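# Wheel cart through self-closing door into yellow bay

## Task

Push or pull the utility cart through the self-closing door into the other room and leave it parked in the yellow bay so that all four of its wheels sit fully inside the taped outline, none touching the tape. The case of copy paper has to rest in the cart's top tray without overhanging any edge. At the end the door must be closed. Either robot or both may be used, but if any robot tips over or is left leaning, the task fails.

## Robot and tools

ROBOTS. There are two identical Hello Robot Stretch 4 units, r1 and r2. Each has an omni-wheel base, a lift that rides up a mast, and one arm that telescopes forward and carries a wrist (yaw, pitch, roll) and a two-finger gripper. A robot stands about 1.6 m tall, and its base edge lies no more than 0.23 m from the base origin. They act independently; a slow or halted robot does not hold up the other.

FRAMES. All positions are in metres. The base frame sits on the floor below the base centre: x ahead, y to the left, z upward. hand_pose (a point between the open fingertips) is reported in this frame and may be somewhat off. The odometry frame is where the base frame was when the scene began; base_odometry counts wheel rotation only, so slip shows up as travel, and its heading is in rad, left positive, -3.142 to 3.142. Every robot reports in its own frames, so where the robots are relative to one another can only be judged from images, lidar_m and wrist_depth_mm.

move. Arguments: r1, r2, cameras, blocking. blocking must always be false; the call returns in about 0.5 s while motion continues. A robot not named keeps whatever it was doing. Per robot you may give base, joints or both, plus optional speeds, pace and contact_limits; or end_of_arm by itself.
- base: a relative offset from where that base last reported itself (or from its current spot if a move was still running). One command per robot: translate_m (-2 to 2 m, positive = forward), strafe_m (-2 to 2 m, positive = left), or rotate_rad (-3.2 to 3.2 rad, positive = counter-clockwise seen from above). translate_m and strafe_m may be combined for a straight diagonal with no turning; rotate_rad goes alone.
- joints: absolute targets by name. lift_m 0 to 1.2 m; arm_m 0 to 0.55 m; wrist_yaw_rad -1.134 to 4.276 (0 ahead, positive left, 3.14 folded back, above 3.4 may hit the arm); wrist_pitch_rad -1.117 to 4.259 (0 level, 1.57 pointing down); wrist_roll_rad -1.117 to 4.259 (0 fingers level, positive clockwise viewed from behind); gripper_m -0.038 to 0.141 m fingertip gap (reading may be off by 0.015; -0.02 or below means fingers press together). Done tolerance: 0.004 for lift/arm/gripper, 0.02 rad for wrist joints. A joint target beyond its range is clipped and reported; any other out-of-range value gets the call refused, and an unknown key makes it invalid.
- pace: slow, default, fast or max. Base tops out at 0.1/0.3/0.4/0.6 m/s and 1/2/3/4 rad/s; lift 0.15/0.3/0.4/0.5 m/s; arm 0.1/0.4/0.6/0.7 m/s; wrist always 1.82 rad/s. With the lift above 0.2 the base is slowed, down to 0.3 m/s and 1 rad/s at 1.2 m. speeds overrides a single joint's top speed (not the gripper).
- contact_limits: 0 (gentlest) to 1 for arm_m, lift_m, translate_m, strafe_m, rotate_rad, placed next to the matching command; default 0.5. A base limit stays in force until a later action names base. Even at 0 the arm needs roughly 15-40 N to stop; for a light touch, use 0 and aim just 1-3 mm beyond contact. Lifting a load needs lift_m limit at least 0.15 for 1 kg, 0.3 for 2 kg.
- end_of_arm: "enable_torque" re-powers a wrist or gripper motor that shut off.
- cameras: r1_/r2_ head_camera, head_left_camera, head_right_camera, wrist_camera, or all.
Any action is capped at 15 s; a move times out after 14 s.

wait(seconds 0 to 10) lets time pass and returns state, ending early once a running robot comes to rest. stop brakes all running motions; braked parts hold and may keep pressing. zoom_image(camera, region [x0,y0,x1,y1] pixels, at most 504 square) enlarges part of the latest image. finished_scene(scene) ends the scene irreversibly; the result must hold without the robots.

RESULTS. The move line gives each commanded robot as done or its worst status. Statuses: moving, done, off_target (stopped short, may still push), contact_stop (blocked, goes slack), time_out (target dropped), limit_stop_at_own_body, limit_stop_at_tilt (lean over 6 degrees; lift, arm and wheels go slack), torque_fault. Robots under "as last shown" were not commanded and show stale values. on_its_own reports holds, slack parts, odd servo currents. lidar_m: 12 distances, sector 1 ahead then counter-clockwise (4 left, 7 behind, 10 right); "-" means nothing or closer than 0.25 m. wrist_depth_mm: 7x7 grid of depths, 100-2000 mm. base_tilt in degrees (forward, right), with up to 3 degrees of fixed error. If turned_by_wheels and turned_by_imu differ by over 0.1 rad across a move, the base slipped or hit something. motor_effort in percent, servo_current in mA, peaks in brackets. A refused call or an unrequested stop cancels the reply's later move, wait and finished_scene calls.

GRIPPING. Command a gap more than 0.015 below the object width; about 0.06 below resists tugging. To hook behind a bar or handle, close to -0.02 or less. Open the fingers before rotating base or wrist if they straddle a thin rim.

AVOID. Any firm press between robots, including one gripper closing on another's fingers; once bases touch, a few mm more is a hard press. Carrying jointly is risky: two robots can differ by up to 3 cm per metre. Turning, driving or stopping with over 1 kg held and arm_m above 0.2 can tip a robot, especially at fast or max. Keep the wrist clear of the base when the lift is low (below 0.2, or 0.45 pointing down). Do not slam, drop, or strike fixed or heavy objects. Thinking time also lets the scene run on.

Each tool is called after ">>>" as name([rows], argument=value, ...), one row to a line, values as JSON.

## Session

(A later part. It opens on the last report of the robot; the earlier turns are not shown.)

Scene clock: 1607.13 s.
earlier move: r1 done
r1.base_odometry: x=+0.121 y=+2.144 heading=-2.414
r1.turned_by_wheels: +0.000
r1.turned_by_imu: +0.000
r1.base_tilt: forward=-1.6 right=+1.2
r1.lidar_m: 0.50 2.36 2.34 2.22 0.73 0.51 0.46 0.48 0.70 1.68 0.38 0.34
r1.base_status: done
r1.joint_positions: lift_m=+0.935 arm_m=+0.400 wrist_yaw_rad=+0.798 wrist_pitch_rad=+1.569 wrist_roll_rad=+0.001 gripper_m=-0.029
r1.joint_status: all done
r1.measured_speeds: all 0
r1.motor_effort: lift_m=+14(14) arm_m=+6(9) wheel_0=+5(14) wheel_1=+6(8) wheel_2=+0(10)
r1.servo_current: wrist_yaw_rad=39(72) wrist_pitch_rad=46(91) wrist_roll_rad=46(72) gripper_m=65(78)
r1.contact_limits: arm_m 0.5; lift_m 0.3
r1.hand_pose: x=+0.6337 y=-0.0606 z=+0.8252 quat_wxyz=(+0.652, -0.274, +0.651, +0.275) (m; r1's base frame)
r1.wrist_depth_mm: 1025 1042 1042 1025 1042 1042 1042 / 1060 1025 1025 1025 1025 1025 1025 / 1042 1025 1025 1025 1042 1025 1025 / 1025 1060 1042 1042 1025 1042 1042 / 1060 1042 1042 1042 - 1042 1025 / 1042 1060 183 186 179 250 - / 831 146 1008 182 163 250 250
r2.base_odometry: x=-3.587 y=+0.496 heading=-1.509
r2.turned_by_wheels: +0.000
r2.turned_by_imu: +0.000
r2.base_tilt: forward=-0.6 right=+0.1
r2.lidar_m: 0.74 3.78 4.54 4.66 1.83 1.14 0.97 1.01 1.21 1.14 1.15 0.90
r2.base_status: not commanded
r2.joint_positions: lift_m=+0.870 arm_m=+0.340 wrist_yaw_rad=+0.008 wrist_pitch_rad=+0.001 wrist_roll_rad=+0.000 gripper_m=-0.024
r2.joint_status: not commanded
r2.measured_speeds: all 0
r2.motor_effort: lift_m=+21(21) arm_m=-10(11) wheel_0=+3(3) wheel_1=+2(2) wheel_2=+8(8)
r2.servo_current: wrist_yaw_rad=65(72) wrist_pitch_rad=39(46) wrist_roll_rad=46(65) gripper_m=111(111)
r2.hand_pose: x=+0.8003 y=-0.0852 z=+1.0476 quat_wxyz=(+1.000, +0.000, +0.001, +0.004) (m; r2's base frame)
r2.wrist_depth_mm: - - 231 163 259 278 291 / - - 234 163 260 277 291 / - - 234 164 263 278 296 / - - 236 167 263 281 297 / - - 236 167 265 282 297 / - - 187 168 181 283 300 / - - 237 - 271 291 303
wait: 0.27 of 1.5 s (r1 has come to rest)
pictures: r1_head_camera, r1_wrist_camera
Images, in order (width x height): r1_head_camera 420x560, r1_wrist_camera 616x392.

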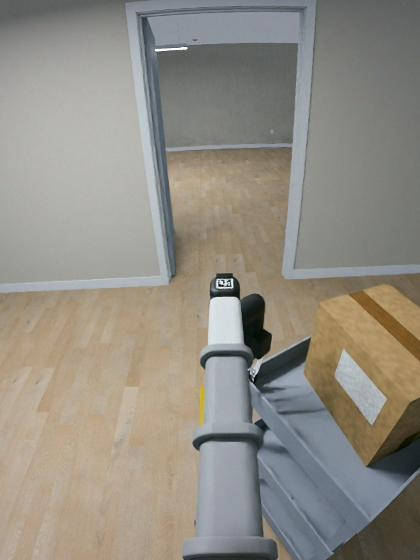

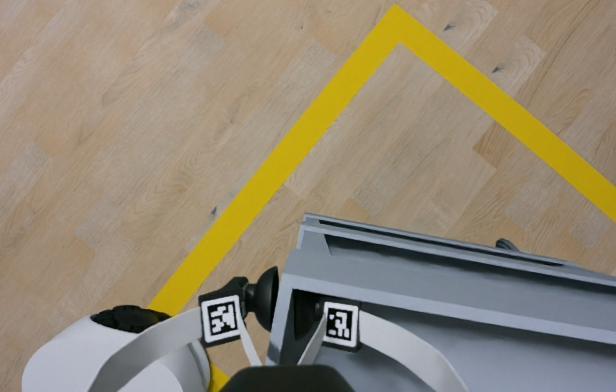

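>>> move(r1={"base": {"translate_m": 0.05, "strafe_m": 0.03}, "joints": {"arm_m": 0.54}, "pace": "slow", "contact_limits": {"arm_m": 0.5}}, blocking=false)

>>> wait(seconds=2.2)

>>> wait(seconds=1.5, cameras=["r1_head_camera", "r1_wrist_camera"])

Scene clock: 1635.77 s.
move: r1 moving
r1.base_odometry: x=+0.117 y=+2.131 heading=-2.415
r1.turned_by_wheels: +0.000
r1.turned_by_imu: +0.000
r1.base_tilt: forward=-1.6 right=+1.3
r1.lidar_m: 0.50 2.35 2.32 2.19 0.74 0.52 0.49 0.48 0.71 1.69 0.36 0.35
r1.base_status: translate_m moving; strafe_m moving
r1.joint_positions: lift_m=+0.935 arm_m=+0.412 wrist_yaw_rad=+0.798 wrist_pitch_rad=+1.569 wrist_roll_rad=+0.001 gripper_m=-0.029
r1.joint_status: arm_m moving
r1.measured_speeds: translate_m=+0.047 strafe_m=+0.028 rotate_rad=-0.002 lift_m=+0.000 arm_m=+0.049 wrist_yaw_rad=+0.000 wrist_pitch_rad=+0.000 wrist_roll_rad=+0.000
r1.motor_effort: lift_m=+14(14) arm_m=+6(9) wheel_0=-1(4) wheel_1=+7(10) wheel_2=-6(6)
r1.servo_current: wrist_yaw_rad=33(59) wrist_pitch_rad=39(46) wrist_roll_rad=39(52) gripper_m=65(72)
r1.contact_limits: arm_m 0.5; lift_m 0.3
r1.hand_pose: x=+0.6463 y=-0.0606 z=+0.8252 quat_wxyz=(+0.652, -0.274, +0.651, +0.275) (m; r1's base frame)
r1.wrist_depth_mm: 1042 1042 1042 1060 1025 1025 1042 / 1042 1042 1042 1042 1025 1042 1025 / 1025 1025 1060 1025 1042 1025 1025 / 1042 1042 1025 1042 1042 1025 1042 / 1042 1042 1060 1042 569 1042 1042 / 1060 991 181 186 179 - - / 831 152 1060 181 166 251 251
r2: as last shown
r2.base_tilt: forward=-0.6 right=+0.0
r2.lidar_m: 0.71 3.79 4.49 4.65 1.81 1.13 0.99 1.01 1.20 1.13 1.15 0.91
r2.motor_effort: lift_m=+21(21) arm_m=-10(10) wheel_0=+3(3) wheel_1=+1(2) wheel_2=+8(8)
r2.servo_current: wrist_yaw_rad=52(59) wrist_pitch_rad=39(39) wrist_roll_rad=39(59) gripper_m=111(111)
r2.wrist_depth_mm: - - 232 162 258 278 293 / - - 233 163 260 277 291 / - - 234 164 262 278 294 / - - 236 167 264 279 297 / - - 236 167 264 281 297 / - - 187 167 181 283 300 / - - 236 - 270 291 300
pictures: none

Scene clock: 1637.93 s.
earlier move: r1 done
r1.base_odometry: x=+0.104 y=+2.089 heading=-2.415
r1.turned_by_wheels: -0.001
r1.turned_by_imu: -0.001
r1.base_tilt: forward=-1.6 right=+1.3
r1.lidar_m: 0.47 2.31 2.31 2.19 0.80 0.56 0.52 0.54 0.75 1.82 0.54 0.37
r1.base_status: done
r1.joint_positions: lift_m=+0.935 arm_m=+0.540 wrist_yaw_rad=+0.798 wrist_pitch_rad=+1.573 wrist_roll_rad=+0.002 gripper_m=-0.029
r1.joint_status: all done
r1.measured_speeds: all 0
r1.motor_effort: lift_m=+14(14) arm_m=+6(9) wheel_0=-4(11) wheel_1=+2(10) wheel_2=-5(10)
r1.servo_current: wrist_yaw_rad=39(72) wrist_pitch_rad=39(52) wrist_roll_rad=52(65) gripper_m=72(72)
r1.contact_limits: arm_m 0.5; lift_m 0.3
r1.hand_pose: x=+0.7728 y=-0.0615 z=+0.8252 quat_wxyz=(+0.651, -0.274, +0.653, +0.274) (m; r1's base frame)
r1.wrist_depth_mm: 1025 1042 1042 1025 1025 1060 1025 / 1042 1025 1025 1042 1025 1042 1008 / 1025 1060 1060 1042 1025 1042 1042 / 1042 1025 1025 1060 1042 1060 1025 / 1042 1025 1042 270 1042 1060 1042 / 1025 1042 180 199 181 1060 1042 / 904 144 1042 182 176 132 1060
r2.base_odometry: x=-3.587 y=+0.496 heading=-1.509
r2.turned_by_wheels: +0.000
r2.turned_by_imu: +0.000
r2.base_tilt: forward=-0.6 right=+0.1
r2.lidar_m: 0.73 3.77 4.52 4.66 1.82 1.14 0.99 1.00 1.21 1.15 1.15 0.91
r2.base_status: not commanded
r2.joint_positions: lift_m=+0.870 arm_m=+0.340 wrist_yaw_rad=+0.008 wrist_pitch_rad=+0.001 wrist_roll_rad=+0.000 gripper_m=-0.024
r2.joint_status: not commanded
r2.measured_speeds: all 0
r2.motor_effort: lift_m=+21(21) arm_m=-10(11) wheel_0=+3(3) wheel_1=+2(2) wheel_2=+8(8)
r2.servo_current: wrist_yaw_rad=46(72) wrist_pitch_rad=39(46) wrist_roll_rad=52(59) gripper_m=111(117)
r2.hand_pose: x=+0.8003 y=-0.0852 z=+1.0476 quat_wxyz=(+1.000, +0.000, +0.001, +0.004) (m; r2's base frame)
r2.wrist_depth_mm: - - 231 162 259 277 290 / - - 233 163 262 277 291 / - - 234 164 262 278 294 / - - 235 167 264 281 297 / - - 236 167 264 281 297 / - - 186 168 180 283 300 / - - 236 - 270 290 301
wait: 2.17 of 2.2 s (r1 has come to rest)
pictures: none

Scene clock: 1639.43 s.
r1.base_odometry: x=+0.104 y=+2.089 heading=-2.415
r1.turned_by_wheels: +0.000
r1.turned_by_imu: +0.000
r1.base_tilt: forward=-1.6 right=+1.3
r1.lidar_m: 0.47 2.31 2.32 2.18 0.80 0.57 0.50 0.54 0.75 1.83 0.58 0.37
r1.base_status: done
r1.joint_positions: lift_m=+0.935 arm_m=+0.540 wrist_yaw_rad=+0.798 wrist_pitch_rad=+1.573 wrist_roll_rad=+0.002 gripper_m=-0.029
r1.joint_status: all done
r1.measured_speeds: all 0
r1.motor_effort: lift_m=+14(14) arm_m=+6(9) wheel_0=-4(11) wheel_1=+1(10) wheel_2=-5(10)
r1.servo_current: wrist_yaw_rad=52(72) wrist_pitch_rad=39(52) wrist_roll_rad=33(65) gripper_m=65(72)
r1.contact_limits: arm_m 0.5; lift_m 0.3
r1.hand_pose: x=+0.7728 y=-0.0615 z=+0.8252 quat_wxyz=(+0.651, -0.274, +0.653, +0.274) (m; r1's base frame)
r1.wrist_depth_mm: 1025 1042 1025 1025 1025 1025 1025 / 1025 1060 1025 1042 1042 1042 1025 / 1042 1025 1025 1042 1042 1025 1042 / 1042 1060 1042 1042 1042 1042 1060 / 1042 1060 1042 421 1042 1060 1042 / 1042 1025 180 198 181 1042 1060 / 904 145 1042 182 177 132 1042
r2.base_odometry: x=-3.587 y=+0.496 heading=-1.509
r2.turned_by_wheels: +0.000
r2.turned_by_imu: +0.000
r2.base_tilt: forward=-0.7 right=+0.1
r2.lidar_m: 0.74 3.77 4.53 4.66 1.83 1.13 1.00 0.98 1.22 1.13 1.13 0.91
r2.base_status: not commanded
r2.joint_positions: lift_m=+0.870 arm_m=+0.340 wrist_yaw_rad=+0.008 wrist_pitch_rad=+0.001 wrist_roll_rad=+0.000 gripper_m=-0.024
r2.joint_status: not commanded
r2.measured_speeds: all 0
r2.motor_effort: lift_m=+21(21) arm_m=-10(11) wheel_0=+3(3) wheel_1=+1(2) wheel_2=+8(8)
r2.servo_current: wrist_yaw_rad=59(72) wrist_pitch_rad=46(46) wrist_roll_rad=46(59) gripper_m=104(117)
r2.hand_pose: x=+0.8003 y=-0.0852 z=+1.0476 quat_wxyz=(+1.000, +0.000, +0.001, +0.004) (m; r2's base frame)
r2.wrist_depth_mm: - - 231 162 259 278 291 / - - 233 163 260 278 291 / - - 235 165 262 278 296 / - - 235 167 262 281 297 / - - 236 167 266 282 297 / - - 187 168 181 283 300 / - - 237 - 270 290 301
wait: 1.50 s; at rest by 0.27 s
pictures: r1_head_camera, r1_wrist_camera
Images, in order (width x height): r1_head_camera 420x560, r1_wrist_camera 616x392.

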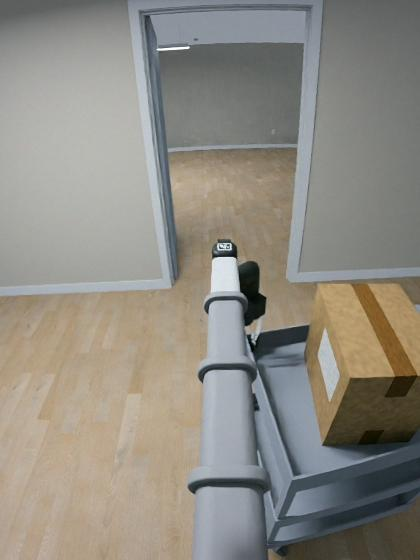

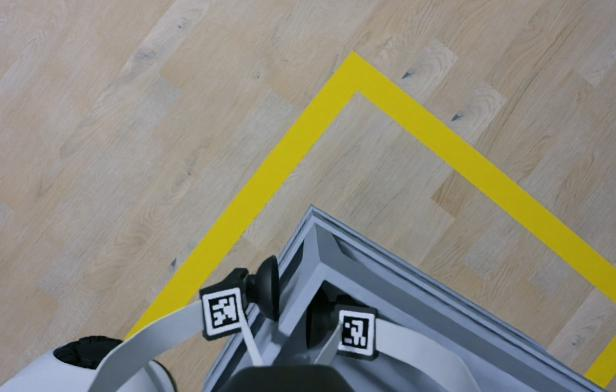

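>>> move(r1={"joints": {"gripper_m": 0.075}}, blocking=false)

>>> wait(seconds=1.6)

>>> move(r1={"joints": {"lift_m": 1.09}, "contact_limits": {"lift_m": 0.3}}, blocking=false)

>>> wait(seconds=2, cameras=["r1_wrist_camera"])

>>> move(r1={"base": {"strafe_m": 0.45}, "joints": {"arm_m": 0.1}}, blocking=false)

>>> wait(seconds=2.5)

>>> wait(seconds=1.5, cameras=["r1_head_camera"])

Scene clock: 1655.03 s.
move: r1 moving
r1.base_odometry: x=+0.104 y=+2.089 heading=-2.415
r1.turned_by_wheels: +0.000
r1.turned_by_imu: +0.000
r1.base_tilt: forward=-1.6 right=+1.3
r1.lidar_m: 0.47 2.31 2.32 2.17 0.81 0.54 0.51 0.54 0.75 1.82 0.55 0.36
r1.base_status: not commanded
r1.joint_positions: lift_m=+0.935 arm_m=+0.540 wrist_yaw_rad=+0.798 wrist_pitch_rad=+1.573 wrist_roll_rad=+0.002 gripper_m=-0.004
r1.joint_status: gripper_m moving
r1.measured_speeds: all 0
r1.motor_effort: lift_m=+14(14) arm_m=+6(6) wheel_0=-5(5) wheel_1=+2(2) wheel_2=-5(5)
r1.servo_current: wrist_yaw_rad=52(59) wrist_pitch_rad=46(46) wrist_roll_rad=52(72) gripper_m=59(65)
r1.contact_limits: arm_m 0.5; lift_m 0.3
r1.hand_pose: x=+0.7728 y=-0.0615 z=+0.8252 quat_wxyz=(+0.651, -0.274, +0.653, +0.274) (m; r1's base frame)
r1.wrist_depth_mm: 1060 1042 1025 1042 1042 1042 1025 / 1008 1042 1025 1042 1042 1042 1025 / 1025 1042 1060 1042 1025 1025 1042 / 1042 1042 1025 1042 1042 1060 1060 / 1042 1008 1060 407 1060 1042 1060 / 1060 1060 182 201 182 1078 1042 / 904 854 233 185 170 - 1025
r2: as last shown
r2.base_tilt: forward=-0.7 right=+0.0
r2.lidar_m: 0.72 3.78 4.52 4.65 1.79 1.12 0.98 0.99 1.22 1.14 1.13 0.89
r2.motor_effort: lift_m=+21(21) arm_m=-10(10) wheel_0=+3(3) wheel_1=+1(2) wheel_2=+8(8)
r2.servo_current: wrist_yaw_rad=59(72) wrist_pitch_rad=39(39) wrist_roll_rad=39(52) gripper_m=111(111)
r2.wrist_depth_mm: - - 232 163 260 278 291 / - - 233 163 260 277 291 / - - 234 164 260 279 297 / - - 235 167 263 281 297 / - - 237 167 266 282 297 / - - 187 167 181 285 301 / - - 237 - 271 291 300
pictures: none

Scene clock: 1656.30 s.
earlier move: r1 done
r1.base_odometry: x=+0.104 y=+2.089 heading=-2.415
r1.turned_by_wheels: +0.000
r1.turned_by_imu: +0.000
r1.base_tilt: forward=-1.6 right=+1.3
r1.lidar_m: 0.44 2.29 2.33 2.18 0.78 0.54 0.52 0.55 0.76 1.86 0.57 0.36
r1.base_status: not commanded
r1.joint_positions: lift_m=+0.935 arm_m=+0.540 wrist_yaw_rad=+0.798 wrist_pitch_rad=+1.573 wrist_roll_rad=+0.002 gripper_m=+0.075
r1.joint_status: all done
r1.measured_speeds: all 0
r1.motor_effort: lift_m=+14(14) arm_m=+6(6) wheel_0=-3(5) wheel_1=+2(2) wheel_2=-4(5)
r1.servo_current: wrist_yaw_rad=59(72) wrist_pitch_rad=46(46) wrist_roll_rad=59(72) gripper_m=46(85)
r1.contact_limits: arm_m 0.5; lift_m 0.3
r1.hand_pose: x=+0.7729 y=-0.0615 z=+0.8252 quat_wxyz=(+0.651, -0.274, +0.653, +0.274) (m; r1's base frame)
r1.wrist_depth_mm: 1042 1042 1042 1025 1025 1042 1025 / 1025 1042 1042 1025 1042 1025 1042 / 1042 1042 1042 1042 1025 1060 1042 / 1042 1060 1042 1042 1060 1042 1042 / 1025 1060 1042 244 1060 1060 1042 / 1042 1042 193 220 189 1060 1042 / 904 891 265 147 254 253 -
r2.base_odometry: x=-3.587 y=+0.496 heading=-1.509
r2.turned_by_wheels: +0.000
r2.turned_by_imu: +0.000
r2.base_tilt: forward=-0.7 right=+0.1
r2.lidar_m: 0.75 3.78 4.51 4.67 1.82 1.14 0.99 1.00 1.23 1.16 1.15 0.90
r2.base_status: not commanded
r2.joint_positions: lift_m=+0.870 arm_m=+0.340 wrist_yaw_rad=+0.008 wrist_pitch_rad=+0.001 wrist_roll_rad=+0.000 gripper_m=-0.024
r2.joint_status: not commanded
r2.measured_speeds: all 0
r2.motor_effort: lift_m=+21(21) arm_m=-10(11) wheel_0=+3(3) wheel_1=+2(2) wheel_2=+8(8)
r2.servo_current: wrist_yaw_rad=59(72) wrist_pitch_rad=39(46) wrist_roll_rad=52(65) gripper_m=111(117)
r2.hand_pose: x=+0.8003 y=-0.0852 z=+1.0476 quat_wxyz=(+1.000, +0.000, +0.001, +0.004) (m; r2's base frame)
r2.wrist_depth_mm: - - 231 162 259 277 291 / - - 233 163 260 277 291 / - - 234 164 262 278 294 / - - 236 167 263 281 296 / - - 236 167 265 283 297 / - - 187 168 181 285 300 / - - 236 - 270 291 301
wait: 1.27 of 1.6 s (r1 has come to rest)
pictures: none

Scene clock: 1656.80 s.
move: r1 moving
r1.base_odometry: x=+0.104 y=+2.089 heading=-2.415
r1.turned_by_wheels: +0.000
r1.turned_by_imu: +0.000
r1.base_tilt: forward=-1.6 right=+1.3
r1.lidar_m: 0.44 2.31 2.32 2.17 0.83 0.56 0.51 0.54 0.78 1.84 0.55 0.38
r1.base_status: not commanded
r1.joint_positions: lift_m=+0.972 arm_m=+0.540 wrist_yaw_rad=+0.798 wrist_pitch_rad=+1.573 wrist_roll_rad=+0.002 gripper_m=+0.075
r1.joint_status: lift_m moving
r1.measured_speeds: translate_m=+0.000 strafe_m=+0.000 rotate_rad=+0.000 lift_m=+0.146 arm_m=+0.000 wrist_yaw_rad=+0.000 wrist_pitch_rad=+0.000 wrist_roll_rad=+0.000
r1.motor_effort: lift_m=+26(28) arm_m=+5(6) wheel_0=-3(3) wheel_1=+2(2) wheel_2=-4(4)
r1.servo_current: wrist_yaw_rad=52(72) wrist_pitch_rad=46(52) wrist_roll_rad=46(65) gripper_m=46(46)
r1.contact_limits: arm_m 0.5; lift_m 0.3
r1.hand_pose: x=+0.7729 y=-0.0615 z=+0.8623 quat_wxyz=(+0.651, -0.274, +0.653, +0.274) (m; r1's base frame)
r1.wrist_depth_mm: 1060 1060 1078 1060 1042 1060 1060 / 1060 1078 1060 1078 1060 1060 1042 / 1060 1060 1060 1078 1060 1078 1060 / 1098 1078 1078 1078 1078 1098 1060 / 1060 1060 1078 283 283 1078 1042 / 1078 1060 193 283 196 1060 1078 / 878 891 258 152 286 286 -
r2: as last shown
r2.base_tilt: forward=-0.6 right=+0.1
r2.lidar_m: 0.76 3.78 4.51 4.66 1.83 1.12 0.98 1.01 1.21 1.15 1.15 0.92
r2.motor_effort: lift_m=+21(21) arm_m=-10(11) wheel_0=+2(3) wheel_1=+1(2) wheel_2=+8(8)
r2.servo_current: wrist_yaw_rad=72(72) wrist_pitch_rad=39(39) wrist_roll_rad=39(52) gripper_m=104(111)
r2.wrist_depth_mm: - - 231 162 259 278 291 / - - 233 163 259 276 291 / - - 233 165 262 278 294 / - - 236 167 263 279 297 / - - 236 167 266 281 297 / - - 187 167 181 285 300 / - - 237 - 268 290 301
pictures: none

Scene clock: 1658.03 s.
earlier move: r1 done
r1.base_odometry: x=+0.104 y=+2.089 heading=-2.415
r1.turned_by_wheels: +0.000
r1.turned_by_imu: +0.000
r1.base_tilt: forward=-1.6 right=+1.3
r1.lidar_m: 0.43 2.32 2.31 2.19 0.81 0.56 0.52 0.55 0.76 1.85 0.57 0.36
r1.base_status: not commanded
r1.joint_positions: lift_m=+1.090 arm_m=+0.540 wrist_yaw_rad=+0.798 wrist_pitch_rad=+1.573 wrist_roll_rad=+0.002 gripper_m=+0.075
r1.joint_status: all done
r1.measured_speeds: all 0
r1.motor_effort: lift_m=+24(28) arm_m=+4(6) wheel_0=-3(4) wheel_1=+2(2) wheel_2=-3(4)
r1.servo_current: wrist_yaw_rad=52(72) wrist_pitch_rad=46(52) wrist_roll_rad=65(65) gripper_m=39(46)
r1.contact_limits: arm_m 0.5; lift_m 0.3
r1.hand_pose: x=+0.7731 y=-0.0614 z=+0.9793 quat_wxyz=(+0.651, -0.274, +0.652, +0.274) (m; r1's base frame)
r1.wrist_depth_mm: 1182 1182 1205 1182 1182 1182 1229 / 1182 1205 1160 1182 1182 1205 1182 / 1229 1229 1205 1205 1182 1182 1205 / 1182 1182 1182 1205 1182 1205 1205 / 1205 1182 1205 407 1205 1205 1182 / 1205 1182 195 407 188 1182 1205 / 1008 1008 377 143 410 407 1182
r2.base_odometry: x=-3.587 y=+0.496 heading=-1.509
r2.turned_by_wheels: +0.000
r2.turned_by_imu: +0.000
r2.base_tilt: forward=-0.6 right=+0.1
r2.lidar_m: 0.72 3.76 4.53 4.66 1.82 1.13 0.97 0.99 1.20 1.15 1.16 0.92
r2.base_status: not commanded
r2.joint_positions: lift_m=+0.870 arm_m=+0.340 wrist_yaw_rad=+0.008 wrist_pitch_rad=+0.001 wrist_roll_rad=+0.000 gripper_m=-0.024
r2.joint_status: not commanded
r2.measured_speeds: all 0
r2.motor_effort: lift_m=+21(21) arm_m=-10(11) wheel_0=+2(3) wheel_1=+1(2) wheel_2=+8(8)
r2.servo_current: wrist_yaw_rad=65(72) wrist_pitch_rad=39(46) wrist_roll_rad=46(59) gripper_m=104(117)
r2.hand_pose: x=+0.8003 y=-0.0852 z=+1.0476 quat_wxyz=(+1.000, +0.000, +0.001, +0.004) (m; r2's base frame)
r2.wrist_depth_mm: - - 231 162 258 278 291 / - - 233 163 260 277 290 / - - 234 165 262 278 294 / - - 235 167 264 281 297 / - - 236 167 264 282 296 / - - 187 168 181 287 300 / - - 236 - 271 290 301
wait: 1.23 of 2 s (r1 has come to rest)
pictures: r1_wrist_camera
Images, in order (width x height): r1_wrist_camera 616x392.

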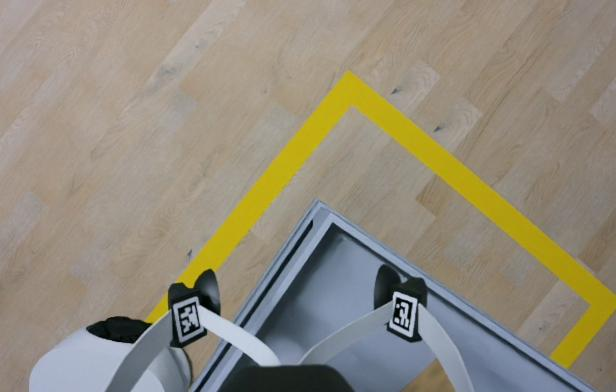

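Scene clock: 1658.53 s.
move: r1 moving
r1.base_odometry: x=+0.128 y=+2.062 heading=-2.415
r1.turned_by_wheels: +0.000
r1.turned_by_imu: +0.000
r1.base_tilt: forward=-1.6 right=+1.3
r1.lidar_m: 0.50 2.30 2.29 2.17 0.77 0.55 0.52 0.54 0.74 1.83 0.55 0.40
r1.base_status: strafe_m moving
r1.joint_positions: lift_m=+1.090 arm_m=+0.489 wrist_yaw_rad=+0.798 wrist_pitch_rad=+1.572 wrist_roll_rad=+0.002 gripper_m=+0.075
r1.joint_status: arm_m moving
r1.measured_speeds: translate_m=-0.001 strafe_m=+0.141 rotate_rad=+0.007 lift_m=+0.000 arm_m=-0.195 wrist_yaw_rad=+0.000 wrist_pitch_rad=+0.000 wrist_roll_rad=+0.000
r1.motor_effort: lift_m=+24(24) arm_m=-4(6) wheel_0=-9(11) wheel_1=+7(9) wheel_2=+1(3)
r1.servo_current: wrist_yaw_rad=46(72) wrist_pitch_rad=46(46) wrist_roll_rad=52(65) gripper_m=52(52)
r1.contact_limits: lift_m 0.3
r1.hand_pose: x=+0.7224 y=-0.0613 z=+0.9793 quat_wxyz=(+0.651, -0.274, +0.652, +0.274) (m; r1's base frame)
r1.wrist_depth_mm: 1182 1205 1182 1182 1182 1160 1182 / 1182 1205 1205 1160 1205 1160 1182 / 1229 1182 1182 1182 1182 1182 1160 / 1205 1182 1205 1182 1182 1182 1182 / 1182 1205 1182 1182 404 1205 1160 / 1205 1118 195 407 188 407 1182 / 976 991 1182 143 407 407 407
r2: as last shown
r2.lidar_m: 0.71 3.77 4.48 4.65 1.83 1.09 0.99 1.00 1.22 1.14 1.16 0.90
r2.motor_effort: lift_m=+21(21) arm_m=-10(11) wheel_0=+3(3) wheel_1=+1(2) wheel_2=+8(8)
r2.servo_current: wrist_yaw_rad=59(65) wrist_pitch_rad=39(46) wrist_roll_rad=52(52) gripper_m=111(111)
r2.wrist_depth_mm: - - 232 162 259 278 291 / - - 232 163 259 276 291 / - - 234 165 260 279 296 / - - 235 167 262 282 296 / - - 236 167 265 282 297 / - - 186 168 181 285 303 / - - 236 - 270 291 301
pictures: none

Scene clock: 1660.87 s.
earlier move: r1 done
r1.base_odometry: x=+0.403 y=+1.753 heading=-2.415
r1.turned_by_wheels: +0.000
r1.turned_by_imu: +0.002
r1.base_tilt: forward=-1.6 right=+1.3
r1.lidar_m: 2.19 2.30 1.85 1.73 0.81 0.56 0.53 0.58 0.79 1.93 0.67 0.78
r1.base_status: done
r1.joint_positions: lift_m=+1.090 arm_m=+0.100 wrist_yaw_rad=+0.798 wrist_pitch_rad=+1.572 wrist_roll_rad=+0.002 gripper_m=+0.075
r1.joint_status: all done
r1.measured_speeds: all 0
r1.motor_effort: lift_m=+24(24) arm_m=-4(8) wheel_0=-1(12) wheel_1=+0(11) wheel_2=+0(3)
r1.servo_current: wrist_yaw_rad=46(72) wrist_pitch_rad=46(52) wrist_roll_rad=52(72) gripper_m=46(52)
r1.contact_limits: lift_m 0.3
r1.hand_pose: x=+0.3333 y=-0.0613 z=+0.9794 quat_wxyz=(+0.651, -0.274, +0.652, +0.274) (m; r1's base frame)
r1.wrist_depth_mm: 1182 1182 1182 1205 1182 1182 1182 / 1205 1182 1182 1205 1205 1205 1182 / 1160 1160 1205 1205 1205 1182 1182 / 1182 1205 1160 1182 1182 1160 1182 / 1205 1182 976 1205 1182 1182 - / 1182 1182 195 1205 186 - - / 1205 1205 1205 143 1182 1229 -
r2.base_odometry: x=-3.587 y=+0.496 heading=-1.509
r2.turned_by_wheels: +0.000
r2.turned_by_imu: +0.000
r2.base_tilt: forward=-0.7 right=+0.1
r2.lidar_m: 0.74 3.78 4.50 4.67 1.83 1.13 0.99 1.00 1.23 1.14 1.12 0.91
r2.base_status: not commanded
r2.joint_positions: lift_m=+0.870 arm_m=+0.340 wrist_yaw_rad=+0.008 wrist_pitch_rad=+0.001 wrist_roll_rad=+0.000 gripper_m=-0.024
r2.joint_status: not commanded
r2.measured_speeds: all 0
r2.motor_effort: lift_m=+21(21) arm_m=-10(11) wheel_0=+2(3) wheel_1=+1(2) wheel_2=+8(8)
r2.servo_current: wrist_yaw_rad=52(72) wrist_pitch_rad=39(46) wrist_roll_rad=39(65) gripper_m=104(117)
r2.hand_pose: x=+0.8003 y=-0.0852 z=+1.0476 quat_wxyz=(+1.000, +0.000, +0.001, +0.004) (m; r2's base frame)
r2.wrist_depth_mm: - - 232 162 259 278 293 / - - 232 163 260 277 291 / - - 234 164 260 279 294 / - - 235 167 263 279 297 / - - 237 167 264 283 297 / - - 187 168 181 285 300 / - - 237 - 270 290 301
wait: 2.33 of 2.5 s (r1 has come to rest)
pictures: none

Scene clock: 1662.37 s.
r1.base_odometry: x=+0.403 y=+1.753 heading=-2.415
r1.turned_by_wheels: +0.000
r1.turned_by_imu: +0.000
r1.base_tilt: forward=-1.6 right=+1.3
r1.lidar_m: 2.23 2.30 1.82 1.74 0.82 0.60 0.54 0.57 0.79 1.90 0.67 0.76
r1.base_status: done
r1.joint_positions: lift_m=+1.090 arm_m=+0.100 wrist_yaw_rad=+0.798 wrist_pitch_rad=+1.572 wrist_roll_rad=+0.002 gripper_m=+0.075
r1.joint_status: all done
r1.measured_speeds: all 0
r1.motor_effort: lift_m=+24(24) arm_m=-4(8) wheel_0=-2(12) wheel_1=+0(11) wheel_2=+0(3)
r1.servo_current: wrist_yaw_rad=52(72) wrist_pitch_rad=33(52) wrist_roll_rad=52(72) gripper_m=52(52)
r1.contact_limits: lift_m 0.3
r1.hand_pose: x=+0.3333 y=-0.0613 z=+0.9794 quat_wxyz=(+0.651, -0.274, +0.652, +0.274) (m; r1's base frame)
r1.wrist_depth_mm: 1205 1229 1182 1205 1160 1205 1182 / 1160 1182 1205 1182 1160 1160 1182 / 1205 1182 1205 1182 1205 1205 1182 / 1229 1205 1182 1182 1182 1160 1205 / 1205 1182 976 1205 1182 1182 - / 1205 1205 195 1182 187 - - / 1229 1182 1205 143 1205 1182 -
r2.base_odometry: x=-3.587 y=+0.496 heading=-1.509
r2.turned_by_wheels: +0.000
r2.turned_by_imu: +0.000
r2.base_tilt: forward=-0.7 right=+0.1
r2.lidar_m: 0.74 3.77 4.50 4.64 1.83 1.14 0.99 0.97 1.22 1.15 1.13 0.90
r2.base_status: not commanded
r2.joint_positions: lift_m=+0.870 arm_m=+0.340 wrist_yaw_rad=+0.008 wrist_pitch_rad=+0.001 wrist_roll_rad=+0.000 gripper_m=-0.024
r2.joint_status: not commanded
r2.measured_speeds: all 0
r2.motor_effort: lift_m=+21(21) arm_m=-10(11) wheel_0=+3(3) wheel_1=+1(2) wheel_2=+8(8)
r2.servo_current: wrist_yaw_rad=59(72) wrist_pitch_rad=39(46) wrist_roll_rad=46(65) gripper_m=104(117)
r2.hand_pose: x=+0.8003 y=-0.0852 z=+1.0476 quat_wxyz=(+1.000, +0.000, +0.001, +0.004) (m; r2's base frame)
r2.wrist_depth_mm: - - 231 162 258 277 291 / - - 232 163 260 277 291 / - - 234 165 260 278 294 / - - 235 167 264 279 297 / - - 236 167 265 282 297 / - - 187 167 181 283 300 / - - 236 - 270 290 300
wait: 1.50 s; at rest by 0.27 s
pictures: r1_head_camera
Images, in order (width x height): r1_head_camera 420x560.

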